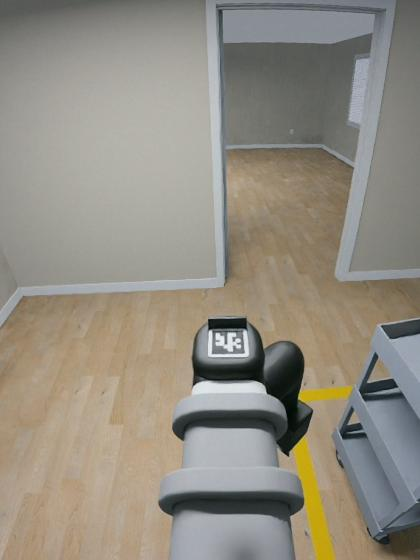

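>>> move(r1={"base": {"rotate_rad": -0.95}}, r2={"joints": {"gripper_m": 0.13}}, blocking=false)

>>> wait(seconds=1.5)

>>> wait(seconds=1.5, cameras=["r1_head_camera", "r1_head_left_camera", "r2_head_camera"])

Scene clock: 1668.20 s.
move: r1 moving; r2 moving
r1.base_odometry: x=+0.403 y=+1.753 heading=-2.583
r1.turned_by_wheels: -0.168
r1.turned_by_imu: -0.169
r1.base_tilt: forward=-1.6 right=+1.3
r1.lidar_m: 2.21 2.21 1.99 1.72 1.06 0.62 0.55 0.56 0.67 1.24 0.66 0.68
r1.base_status: rotate_rad moving
r1.joint_positions: lift_m=+1.090 arm_m=+0.100 wrist_yaw_rad=+0.798 wrist_pitch_rad=+1.572 wrist_roll_rad=+0.002 gripper_m=+0.075
r1.joint_status: not commanded
r1.measured_speeds: translate_m=+0.000 strafe_m=-0.001 rotate_rad=-0.652 lift_m=+0.000 arm_m=+0.000 wrist_yaw_rad=+0.000 wrist_pitch_rad=+0.000 wrist_roll_rad=+0.000
r1.motor_effort: lift_m=+24(24) arm_m=-4(4) wheel_0=+5(8) wheel_1=+7(7) wheel_2=+5(7)
r1.servo_current: wrist_yaw_rad=52(65) wrist_pitch_rad=39(52) wrist_roll_rad=52(59) gripper_m=46(46)
r1.contact_limits: lift_m 0.3
r1.hand_pose: x=+0.3333 y=-0.0613 z=+0.9794 quat_wxyz=(+0.651, -0.274, +0.652, +0.274) (m; r1's base frame)
r1.wrist_depth_mm: 1182 1182 1182 1160 1182 1182 1138 / 1182 1205 1205 1160 1182 1182 1182 / 1182 1160 1182 1205 1182 1205 1205 / 1182 1182 1205 1182 1205 1182 - / 1182 1205 991 1205 1205 1160 - / 1182 1205 195 1229 186 - - / 1182 1205 1205 143 1205 1229 -
r2.base_odometry: x=-3.587 y=+0.496 heading=-1.509
r2.turned_by_wheels: +0.000
r2.turned_by_imu: +0.001
r2.base_tilt: forward=-0.6 right=+0.1
r2.lidar_m: 0.75 3.78 4.51 4.67 1.83 1.12 0.99 0.99 1.23 1.14 1.16 0.89
r2.base_status: not commanded
r2.joint_positions: lift_m=+0.870 arm_m=+0.340 wrist_yaw_rad=+0.008 wrist_pitch_rad=+0.001 wrist_roll_rad=+0.000 gripper_m=+0.002
r2.joint_status: gripper_m moving
r2.measured_speeds: all 0
r2.motor_effort: lift_m=+21(21) arm_m=-10(11) wheel_0=+3(3) wheel_1=+2(2) wheel_2=+8(8)
r2.servo_current: wrist_yaw_rad=72(72) wrist_pitch_rad=39(39) wrist_roll_rad=39(59) gripper_m=91(130)
r2.hand_pose: x=+0.8003 y=-0.0852 z=+1.0476 quat_wxyz=(+1.000, +0.000, +0.001, +0.004) (m; r2's base frame)
r2.wrist_depth_mm: - - 236 166 263 279 293 / - - 236 170 264 281 296 / - - 238 169 265 282 296 / - - 239 171 266 283 298 / - - 240 171 271 286 301 / - - 190 173 264 289 304 / - - 241 - 273 294 306
pictures: none

Scene clock: 1669.67 s.
earlier move: r1 done; r2 moving
r1.base_odometry: x=+0.403 y=+1.753 heading=+2.919
r1.turned_by_wheels: -0.781
r1.turned_by_imu: -0.786
r1.base_tilt: forward=-1.6 right=+1.3
r1.lidar_m: 0.64 0.84 2.21 2.34 1.81 1.74 0.74 0.56 0.55 0.58 0.84 1.24
r1.base_status: done
r1.joint_positions: lift_m=+1.090 arm_m=+0.100 wrist_yaw_rad=+0.798 wrist_pitch_rad=+1.572 wrist_roll_rad=+0.002 gripper_m=+0.075
r1.joint_status: not commanded
r1.measured_speeds: all 0
r1.motor_effort: lift_m=+24(24) arm_m=-4(4) wheel_0=+3(9) wheel_1=+2(8) wheel_2=+2(7)
r1.servo_current: wrist_yaw_rad=33(72) wrist_pitch_rad=46(52) wrist_roll_rad=52(72) gripper_m=39(46)
r1.contact_limits: lift_m 0.3
r1.hand_pose: x=+0.3333 y=-0.0613 z=+0.9794 quat_wxyz=(+0.651, -0.274, +0.652, +0.274) (m; r1's base frame)
r1.wrist_depth_mm: 1182 1182 1182 1182 1042 554 - / 1182 1182 1182 1160 1118 1182 1160 / 1182 1182 1182 1182 1182 1205 1205 / 1229 1205 1182 1205 1205 1205 1182 / 1205 1205 976 1205 1182 1160 1205 / 1205 1205 195 1205 188 1205 1205 / 1205 1205 1205 151 1205 1182 1182
r2.base_odometry: x=-3.587 y=+0.496 heading=-1.509
r2.turned_by_wheels: +0.000
r2.turned_by_imu: +0.000
r2.base_tilt: forward=-0.7 right=+0.1
r2.lidar_m: 1.03 3.77 4.50 4.63 1.80 1.12 0.99 1.00 1.22 1.14 1.16 1.14
r2.base_status: not commanded
r2.joint_positions: lift_m=+0.870 arm_m=+0.340 wrist_yaw_rad=+0.003 wrist_pitch_rad=+0.001 wrist_roll_rad=+0.000 gripper_m=+0.129
r2.joint_status: gripper_m moving
r2.measured_speeds: all 0
r2.motor_effort: lift_m=+21(21) arm_m=-7(11) wheel_0=+3(3) wheel_1=+1(2) wheel_2=+5(8)
r2.servo_current: wrist_yaw_rad=39(72) wrist_pitch_rad=46(46) wrist_roll_rad=52(59) gripper_m=46(130)
r2.hand_pose: x=+0.7998 y=-0.0866 z=+1.0476 quat_wxyz=(+1.000, +0.000, +0.001, +0.001) (m; r2's base frame)
r2.wrist_depth_mm: - - - - - - - / - - - - - - - / - - - - - - - / - - - - - - - / - - - 455 - - - / - - 200 158 189 - - / - - - - - - -
wait: 1.47 of 1.5 s (r1 has come to rest)
pictures: none

Scene clock: 1670.03 s.
earlier move: r2 done
r1.base_odometry: x=+0.403 y=+1.753 heading=+2.919
r1.turned_by_wheels: +0.000
r1.turned_by_imu: +0.000
r1.base_tilt: forward=-1.6 right=+1.3
r1.lidar_m: 0.66 0.81 2.23 2.34 1.78 1.73 0.74 0.57 0.54 0.58 0.85 1.26
r1.base_status: done
r1.joint_positions: lift_m=+1.090 arm_m=+0.100 wrist_yaw_rad=+0.798 wrist_pitch_rad=+1.572 wrist_roll_rad=+0.002 gripper_m=+0.075
r1.joint_status: not commanded
r1.measured_speeds: all 0
r1.motor_effort: lift_m=+24(24) arm_m=-4(4) wheel_0=+3(9) wheel_1=+2(8) wheel_2=+2(7)
r1.servo_current: wrist_yaw_rad=46(72) wrist_pitch_rad=39(52) wrist_roll_rad=59(72) gripper_m=46(46)
r1.contact_limits: lift_m 0.3
r1.hand_pose: x=+0.3333 y=-0.0613 z=+0.9794 quat_wxyz=(+0.651, -0.274, +0.652, +0.274) (m; r1's base frame)
r1.wrist_depth_mm: 1182 1182 1160 1182 1008 554 - / 1182 1182 1182 1182 1098 1182 1182 / 1205 1182 1205 1182 1205 1205 1182 / 1182 1205 1205 1205 1205 1160 1205 / 1205 1205 976 1205 1205 1182 1182 / 1182 1205 195 1182 188 1182 1182 / 1205 1205 1205 151 1205 1205 1205
r2.base_odometry: x=-3.587 y=+0.496 heading=-1.509
r2.turned_by_wheels: +0.000
r2.turned_by_imu: +0.000
r2.base_tilt: forward=-0.7 right=+0.1
r2.lidar_m: 1.17 3.78 4.53 4.66 1.78 1.14 1.00 0.99 1.22 1.14 1.17 1.22
r2.base_status: not commanded
r2.joint_positions: lift_m=+0.870 arm_m=+0.340 wrist_yaw_rad=+0.003 wrist_pitch_rad=+0.001 wrist_roll_rad=+0.000 gripper_m=+0.130
r2.joint_status: all done
r2.measured_speeds: all 0
r2.motor_effort: lift_m=+21(21) arm_m=-7(11) wheel_0=+2(3) wheel_1=+2(2) wheel_2=+5(8)
r2.servo_current: wrist_yaw_rad=59(72) wrist_pitch_rad=39(46) wrist_roll_rad=39(59) gripper_m=46(130)
r2.hand_pose: x=+0.7998 y=-0.0866 z=+1.0476 quat_wxyz=(+1.000, +0.000, +0.001, +0.001) (m; r2's base frame)
r2.wrist_depth_mm: - - - - - - - / - - - 559 - - - / - - - 559 - - - / - - - - - - - / - - - - - - - / - - 217 158 190 - - / - - - - - - -
wait: 0.37 of 1.5 s (r2 has come to rest)
pictures: r1_head_camera, r1_head_left_camera, r2_head_camera
Images, in order (width x height): r1_head_camera 420x560, r1_head_left_camera 420x672, r2_head_camera 420x560.

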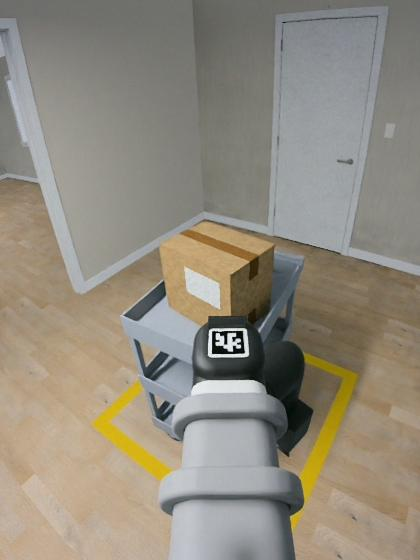

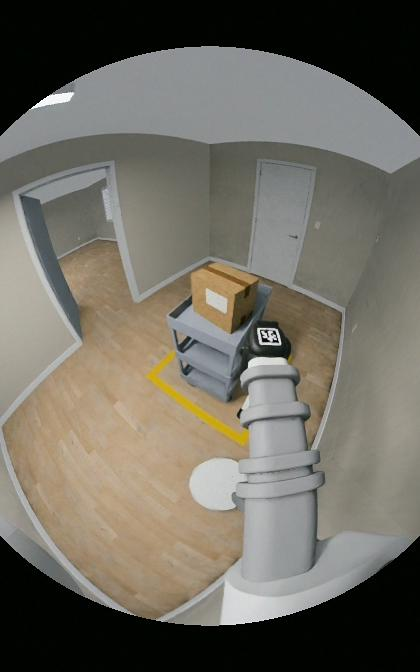

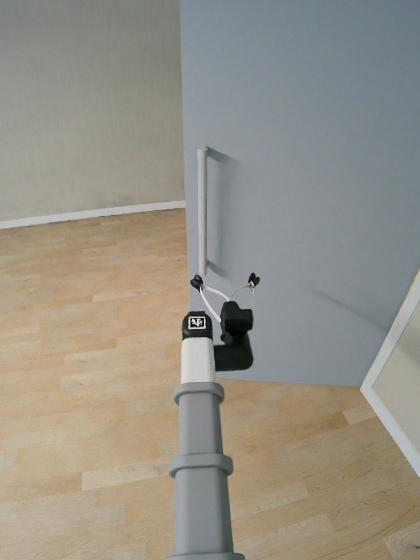

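>>> zoom_image(camera="r1_head_camera", region=[80, 200, 380, 560])

>>> wait(seconds=3, cameras=["r1_head_left_camera", "r2_head_camera", "r1_wrist_camera"])

Scaled by 1.400 from the camera's 420x560 image, which has a finer 600x800 frame.

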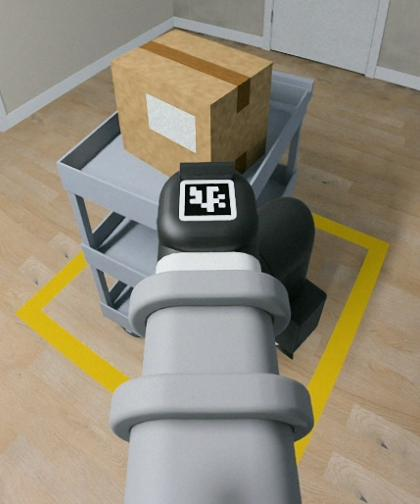

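Scene clock: 1676.50 s.
r1.base_odometry: x=+0.403 y=+1.753 heading=+2.919
r1.turned_by_wheels: +0.000
r1.turned_by_imu: +0.000
r1.base_tilt: forward=-1.6 right=+1.3
r1.lidar_m: 0.67 0.81 2.22 2.36 1.77 1.73 0.75 0.57 0.54 0.57 0.84 1.26
r1.base_status: done
r1.joint_positions: lift_m=+1.090 arm_m=+0.100 wrist_yaw_rad=+0.798 wrist_pitch_rad=+1.572 wrist_roll_rad=+0.002 gripper_m=+0.075
r1.joint_status: not commanded
r1.measured_speeds: all 0
r1.motor_effort: lift_m=+24(24) arm_m=-4(4) wheel_0=+3(9) wheel_1=+2(8) wheel_2=+2(7)
r1.servo_current: wrist_yaw_rad=46(72) wrist_pitch_rad=39(52) wrist_roll_rad=33(72) gripper_m=39(46)
r1.contact_limits: lift_m 0.3
r1.hand_pose: x=+0.3333 y=-0.0613 z=+0.9794 quat_wxyz=(+0.651, -0.274, +0.652, +0.274) (m; r1's base frame)
r1.wrist_depth_mm: 1182 1182 1182 1182 1025 559 - / 1182 1205 1182 1182 1118 1182 1205 / 1182 1205 1182 1205 1182 1182 1205 / 1182 1182 1182 1182 1182 1205 1182 / 1182 1205 976 1160 1182 1205 1182 / 1205 1182 195 1205 187 1205 1205 / 1205 1205 1205 151 1205 1182 1182
r2.base_odometry: x=-3.587 y=+0.496 heading=-1.509
r2.turned_by_wheels: +0.000
r2.turned_by_imu: +0.001
r2.base_tilt: forward=-0.7 right=+0.1
r2.lidar_m: 2.65 3.78 4.50 4.66 1.81 1.12 0.98 1.00 1.21 1.14 1.15 1.40
r2.base_status: not commanded
r2.joint_positions: lift_m=+0.870 arm_m=+0.340 wrist_yaw_rad=+0.003 wrist_pitch_rad=+0.001 wrist_roll_rad=+0.000 gripper_m=+0.130
r2.joint_status: all done
r2.measured_speeds: all 0
r2.motor_effort: lift_m=+21(21) arm_m=-7(11) wheel_0=+2(3) wheel_1=+1(2) wheel_2=+5(8)
r2.servo_current: wrist_yaw_rad=46(72) wrist_pitch_rad=39(46) wrist_roll_rad=59(59) gripper_m=52(130)
r2.hand_pose: x=+0.7998 y=-0.0866 z=+1.0476 quat_wxyz=(+1.000, +0.000, +0.001, +0.001) (m; r2's base frame)
r2.wrist_depth_mm: - - - - - - - / - - - - - - - / - - - - - - - / - - - - - - - / - - - - - - - / - - 218 - 219 - - / - - - - - - -
wait: 3.00 s; at rest from the start
pictures: r1_head_left_camera, r1_wrist_camera, r2_head_camera
Images, in order (width x height): r1_head_left_camera 420x672, r1_wrist_camera 616x392, r2_head_camera 420x560.

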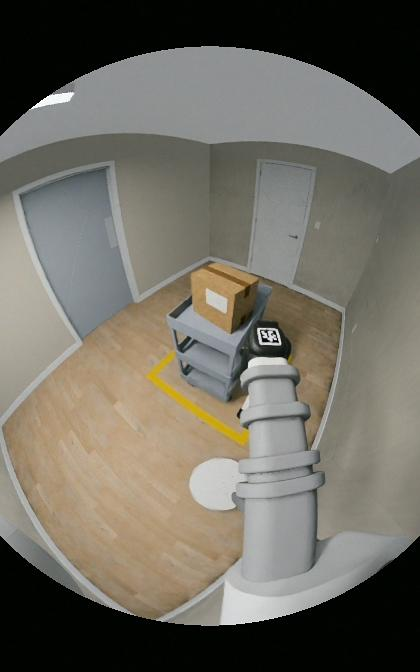

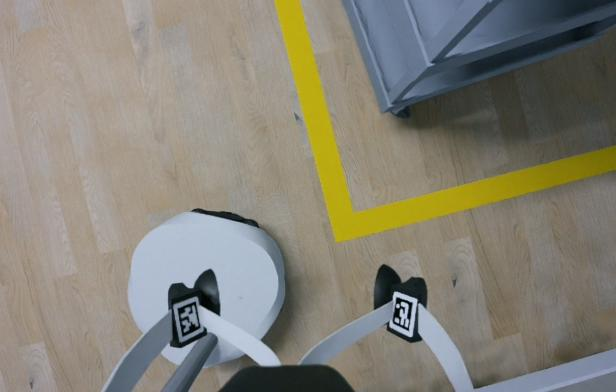

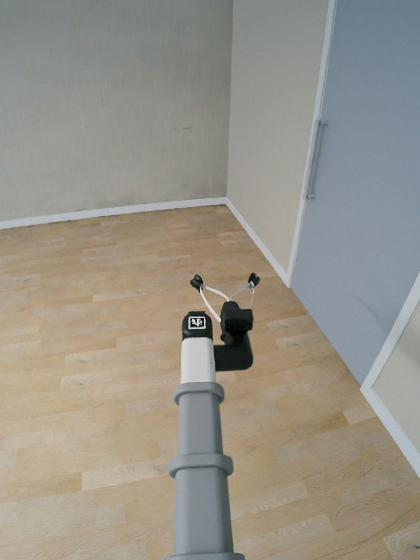

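>>> move(r1={"base": {"rotate_rad": -0.4}}, blocking=false)

>>> wait(seconds=1.5, cameras=["r1_head_camera", "r1_head_left_camera", "r2_head_camera"])

>>> wait(seconds=0.3, cameras=["r1_head_camera", "r1_head_left_camera", "r2_head_camera"])

Scene clock: 1688.53 s.
move: r1 moving
r1.base_odometry: x=+0.403 y=+1.753 heading=+2.750
r1.turned_by_wheels: -0.169
r1.turned_by_imu: -0.169
r1.base_tilt: forward=-1.6 right=+1.3
r1.lidar_m: 0.66 0.72 2.19 2.26 1.89 1.75 0.91 0.60 0.52 0.54 0.71 1.57
r1.base_status: rotate_rad moving
r1.joint_positions: lift_m=+1.090 arm_m=+0.100 wrist_yaw_rad=+0.798 wrist_pitch_rad=+1.572 wrist_roll_rad=+0.002 gripper_m=+0.075
r1.joint_status: not commanded
r1.measured_speeds: translate_m=+0.000 strafe_m=+0.000 rotate_rad=-0.655 lift_m=+0.000 arm_m=+0.000 wrist_yaw_rad=+0.000 wrist_pitch_rad=+0.000 wrist_roll_rad=+0.000
r1.motor_effort: lift_m=+24(24) arm_m=-4(4) wheel_0=+6(9) wheel_1=+7(7) wheel_2=+5(7)
r1.servo_current: wrist_yaw_rad=39(59) wrist_pitch_rad=26(52) wrist_roll_rad=52(59) gripper_m=39(46)
r1.contact_limits: lift_m 0.3
r1.hand_pose: x=+0.3333 y=-0.0613 z=+0.9794 quat_wxyz=(+0.651, -0.274, +0.652, +0.274) (m; r1's base frame)
r1.wrist_depth_mm: 1182 1160 1182 1182 647 1205 1182 / 1205 1205 1205 1182 1205 1205 1182 / 1182 1205 1205 1182 1205 1182 1182 / 1229 1205 1229 1182 1182 1182 1205 / 1205 1182 976 1182 1182 1182 1205 / 1182 1182 195 1205 188 1182 1205 / 1205 1205 1205 151 1160 1229 -
r2: as last shown
r2.turned_by_imu: +0.000
r2.lidar_m: 2.66 3.74 4.48 4.66 1.80 1.12 0.98 0.99 1.22 1.12 1.17 1.43
r2.motor_effort: lift_m=+21(21) arm_m=-7(7) wheel_0=+2(3) wheel_1=+1(2) wheel_2=+5(5)
r2.servo_current: wrist_yaw_rad=39(52) wrist_pitch_rad=46(46) wrist_roll_rad=46(59) gripper_m=59(59)
r2.wrist_depth_mm: - - - - - - - / - - - - - - - / - - - - - - - / - - - - - - - / - - - - - - - / - - 218 - 220 - - / - - - - - - -
pictures: none

Scene clock: 1689.43 s.
earlier move: r1 done
r1.base_odometry: x=+0.403 y=+1.753 heading=+2.519
r1.turned_by_wheels: -0.231
r1.turned_by_imu: -0.233
r1.base_tilt: forward=-1.6 right=+1.3
r1.lidar_m: 0.80 0.64 0.93 2.22 2.15 1.75 1.32 0.70 0.55 0.54 0.62 0.99
r1.base_status: done
r1.joint_positions: lift_m=+1.090 arm_m=+0.100 wrist_yaw_rad=+0.798 wrist_pitch_rad=+1.572 wrist_roll_rad=+0.002 gripper_m=+0.075
r1.joint_status: not commanded
r1.measured_speeds: all 0
r1.motor_effort: lift_m=+24(24) arm_m=-4(4) wheel_0=+2(9) wheel_1=+1(7) wheel_2=+1(7)
r1.servo_current: wrist_yaw_rad=33(65) wrist_pitch_rad=39(52) wrist_roll_rad=26(78) gripper_m=46(46)
r1.contact_limits: lift_m 0.3
r1.hand_pose: x=+0.3333 y=-0.0613 z=+0.9794 quat_wxyz=(+0.651, -0.274, +0.652, +0.274) (m; r1's base frame)
r1.wrist_depth_mm: 1182 1182 1182 1042 1182 1205 1182 / 1182 1182 1182 1205 1205 1160 1182 / 1182 1182 1182 1182 1205 1182 1205 / 1160 1205 1182 1205 1205 1182 1182 / 1182 1205 976 1182 1182 1205 1182 / 1182 1205 196 1205 188 1182 - / 1182 1205 1182 151 1182 - -
r2.base_odometry: x=-3.587 y=+0.496 heading=-1.509
r2.turned_by_wheels: +0.000
r2.turned_by_imu: +0.000
r2.base_tilt: forward=-0.7 right=+0.1
r2.lidar_m: 2.68 3.76 4.48 4.66 1.83 1.14 0.99 1.01 1.23 1.13 1.16 1.37
r2.base_status: not commanded
r2.joint_positions: lift_m=+0.870 arm_m=+0.340 wrist_yaw_rad=+0.003 wrist_pitch_rad=+0.001 wrist_roll_rad=+0.000 gripper_m=+0.130
r2.joint_status: not commanded
r2.measured_speeds: all 0
r2.motor_effort: lift_m=+21(21) arm_m=-7(8) wheel_0=+3(3) wheel_1=+1(2) wheel_2=+5(5)
r2.servo_current: wrist_yaw_rad=65(65) wrist_pitch_rad=46(46) wrist_roll_rad=52(59) gripper_m=46(59)
r2.hand_pose: x=+0.7998 y=-0.0866 z=+1.0476 quat_wxyz=(+1.000, +0.000, +0.001, +0.001) (m; r2's base frame)
r2.wrist_depth_mm: - - - - - - - / - - - - - - - / - - - - - - - / - - - - - - - / - - - - - - - / - - 219 - 220 - - / - - - - - - -
wait: 0.90 of 1.5 s (r1 has come to rest)
pictures: r1_head_camera, r1_head_left_camera, r2_head_camera
Images, in order (width x height): r1_head_camera 420x560, r1_head_left_camera 420x672, r2_head_camera 420x560.

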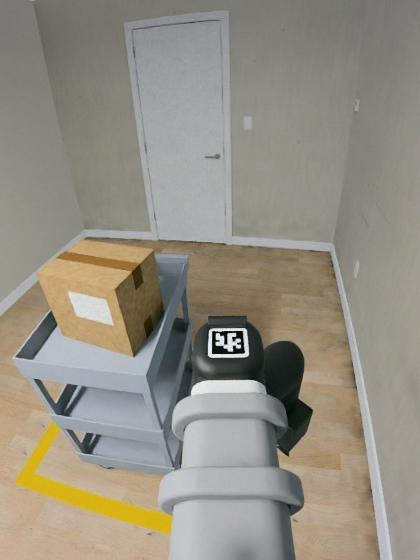

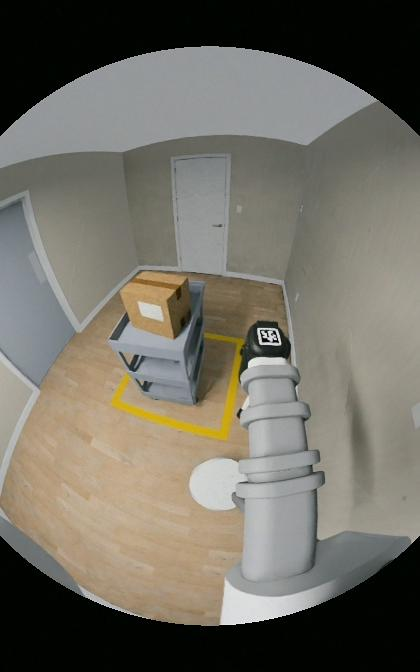

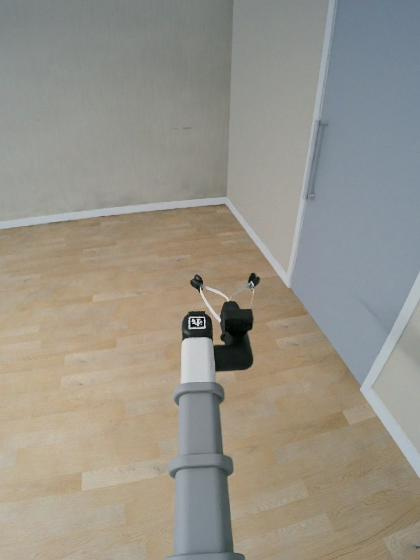

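Scene clock: 1689.73 s.
r1.base_odometry: x=+0.403 y=+1.753 heading=+2.519
r1.turned_by_wheels: +0.000
r1.turned_by_imu: +0.000
r1.base_tilt: forward=-1.6 right=+1.3
r1.lidar_m: 0.81 0.65 0.95 2.21 2.16 1.75 1.32 0.68 0.55 0.53 0.61 0.98
r1.base_status: done
r1.joint_positions: lift_m=+1.090 arm_m=+0.100 wrist_yaw_rad=+0.798 wrist_pitch_rad=+1.572 wrist_roll_rad=+0.002 gripper_m=+0.075
r1.joint_status: not commanded
r1.measured_speeds: all 0
r1.motor_effort: lift_m=+24(24) arm_m=-4(4) wheel_0=+2(9) wheel_1=+1(7) wheel_2=+0(7)
r1.servo_current: wrist_yaw_rad=65(65) wrist_pitch_rad=46(52) wrist_roll_rad=59(78) gripper_m=46(46)
r1.contact_limits: lift_m 0.3
r1.hand_pose: x=+0.3333 y=-0.0613 z=+0.9794 quat_wxyz=(+0.651, -0.274, +0.652, +0.274) (m; r1's base frame)
r1.wrist_depth_mm: 1182 1160 1182 1042 1182 1160 1182 / 1205 1182 1182 1182 1182 1182 1205 / 1182 1205 1182 1229 1182 1205 1182 / 1205 1205 1205 1182 1205 1205 1182 / 1205 1182 976 1182 1205 1160 1205 / 1205 1182 195 1182 189 1205 - / 1229 1205 1205 151 1205 - -
r2.base_odometry: x=-3.587 y=+0.496 heading=-1.509
r2.turned_by_wheels: +0.000
r2.turned_by_imu: +0.000
r2.base_tilt: forward=-0.7 right=+0.0
r2.lidar_m: 2.65 3.77 4.55 4.65 1.83 1.11 0.99 0.98 1.20 1.11 1.16 1.40
r2.base_status: not commanded
r2.joint_positions: lift_m=+0.870 arm_m=+0.340 wrist_yaw_rad=+0.003 wrist_pitch_rad=+0.001 wrist_roll_rad=+0.000 gripper_m=+0.130
r2.joint_status: not commanded
r2.measured_speeds: all 0
r2.motor_effort: lift_m=+21(21) arm_m=-7(8) wheel_0=+2(3) wheel_1=+1(2) wheel_2=+5(5)
r2.servo_current: wrist_yaw_rad=52(65) wrist_pitch_rad=46(46) wrist_roll_rad=52(59) gripper_m=52(59)
r2.hand_pose: x=+0.7998 y=-0.0866 z=+1.0476 quat_wxyz=(+1.000, +0.000, +0.001, +0.001) (m; r2's base frame)
r2.wrist_depth_mm: - - - - - - - / - - - - - - - / - - - - - - - / - - - - - - - / - - - - - - - / - - 218 - 219 - - / - - - - - - -
wait: 0.30 s; at rest by 0.27 s
pictures: r1_head_camera, r1_head_left_camera, r2_head_camera
Images, in order (width x height): r1_head_camera 420x560, r1_head_left_camera 420x672, r2_head_camera 420x560.

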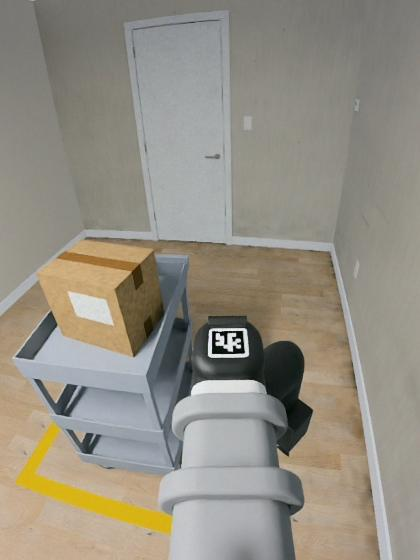

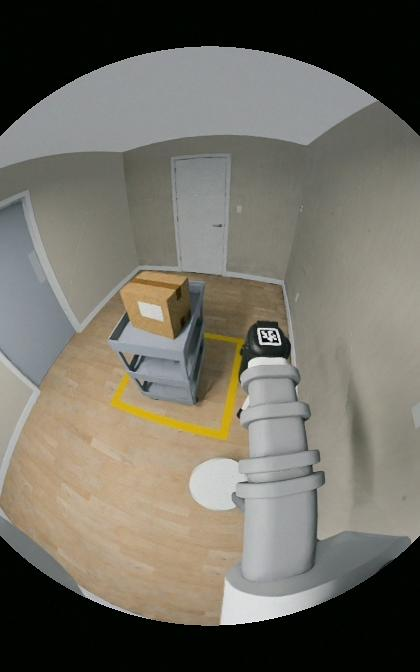

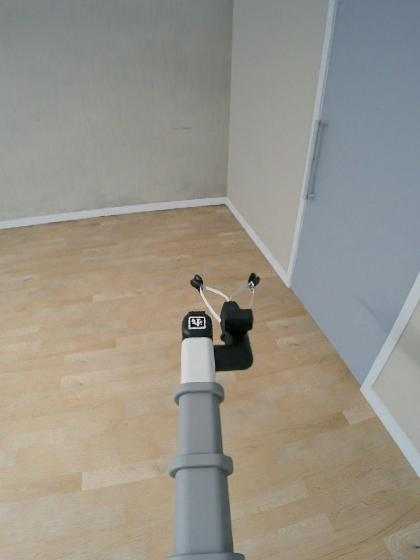

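>>> zoom_image(camera="r1_head_left_camera", region=[90, 250, 270, 450])

>>> zoom_image(camera="r1_head_left_camera", region=[0, 170, 130, 420])

>>> zoom_image(camera="r2_head_camera", region=[220, 0, 420, 480])

>>> zoom_image(camera="r1_head_camera", region=[0, 220, 220, 500])

Scaled by 2.520 from the camera's 420x672 image, which has a finer 600x960 frame.

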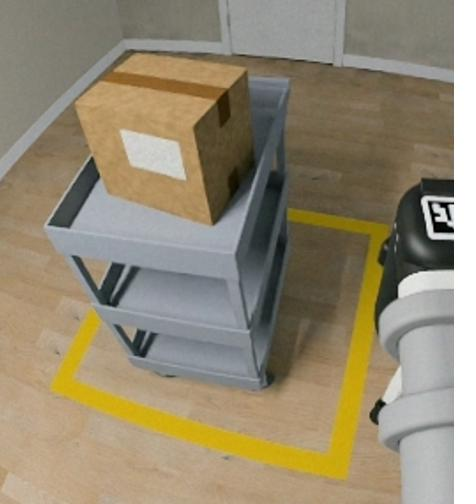

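Scaled by 2.016 from the camera's 420x672 image, which has a finer 600x960 frame.

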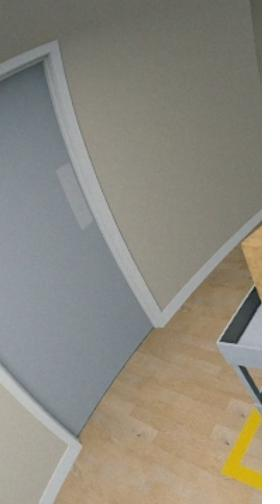

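Scaled by 1.050 from the camera's 420x560 image, which has a finer 1200x1600 frame.

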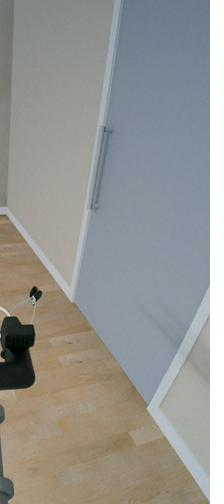

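Scaled by 1.800 from the camera's 420x560 image, which has a finer 600x800 frame.

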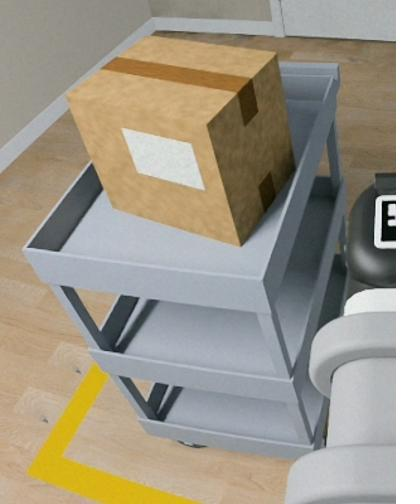

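>>> zoom_image(camera="r1_head_left_camera", region=[0, 180, 100, 330])

>>> zoom_image(camera="r2_head_camera", region=[270, 0, 370, 310])

Scaled by 3.360 from the camera's 420x672 image, which has a finer 600x960 frame.

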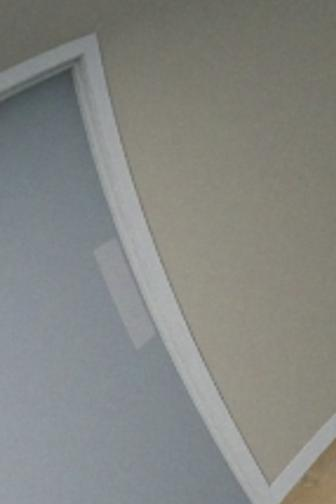

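Scaled by 1.626 from the camera's 420x560 image, which has a finer 1200x1600 frame.

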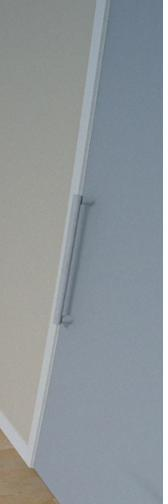

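>>> finished_scene(scene=2)

The scene is finished: the task was done.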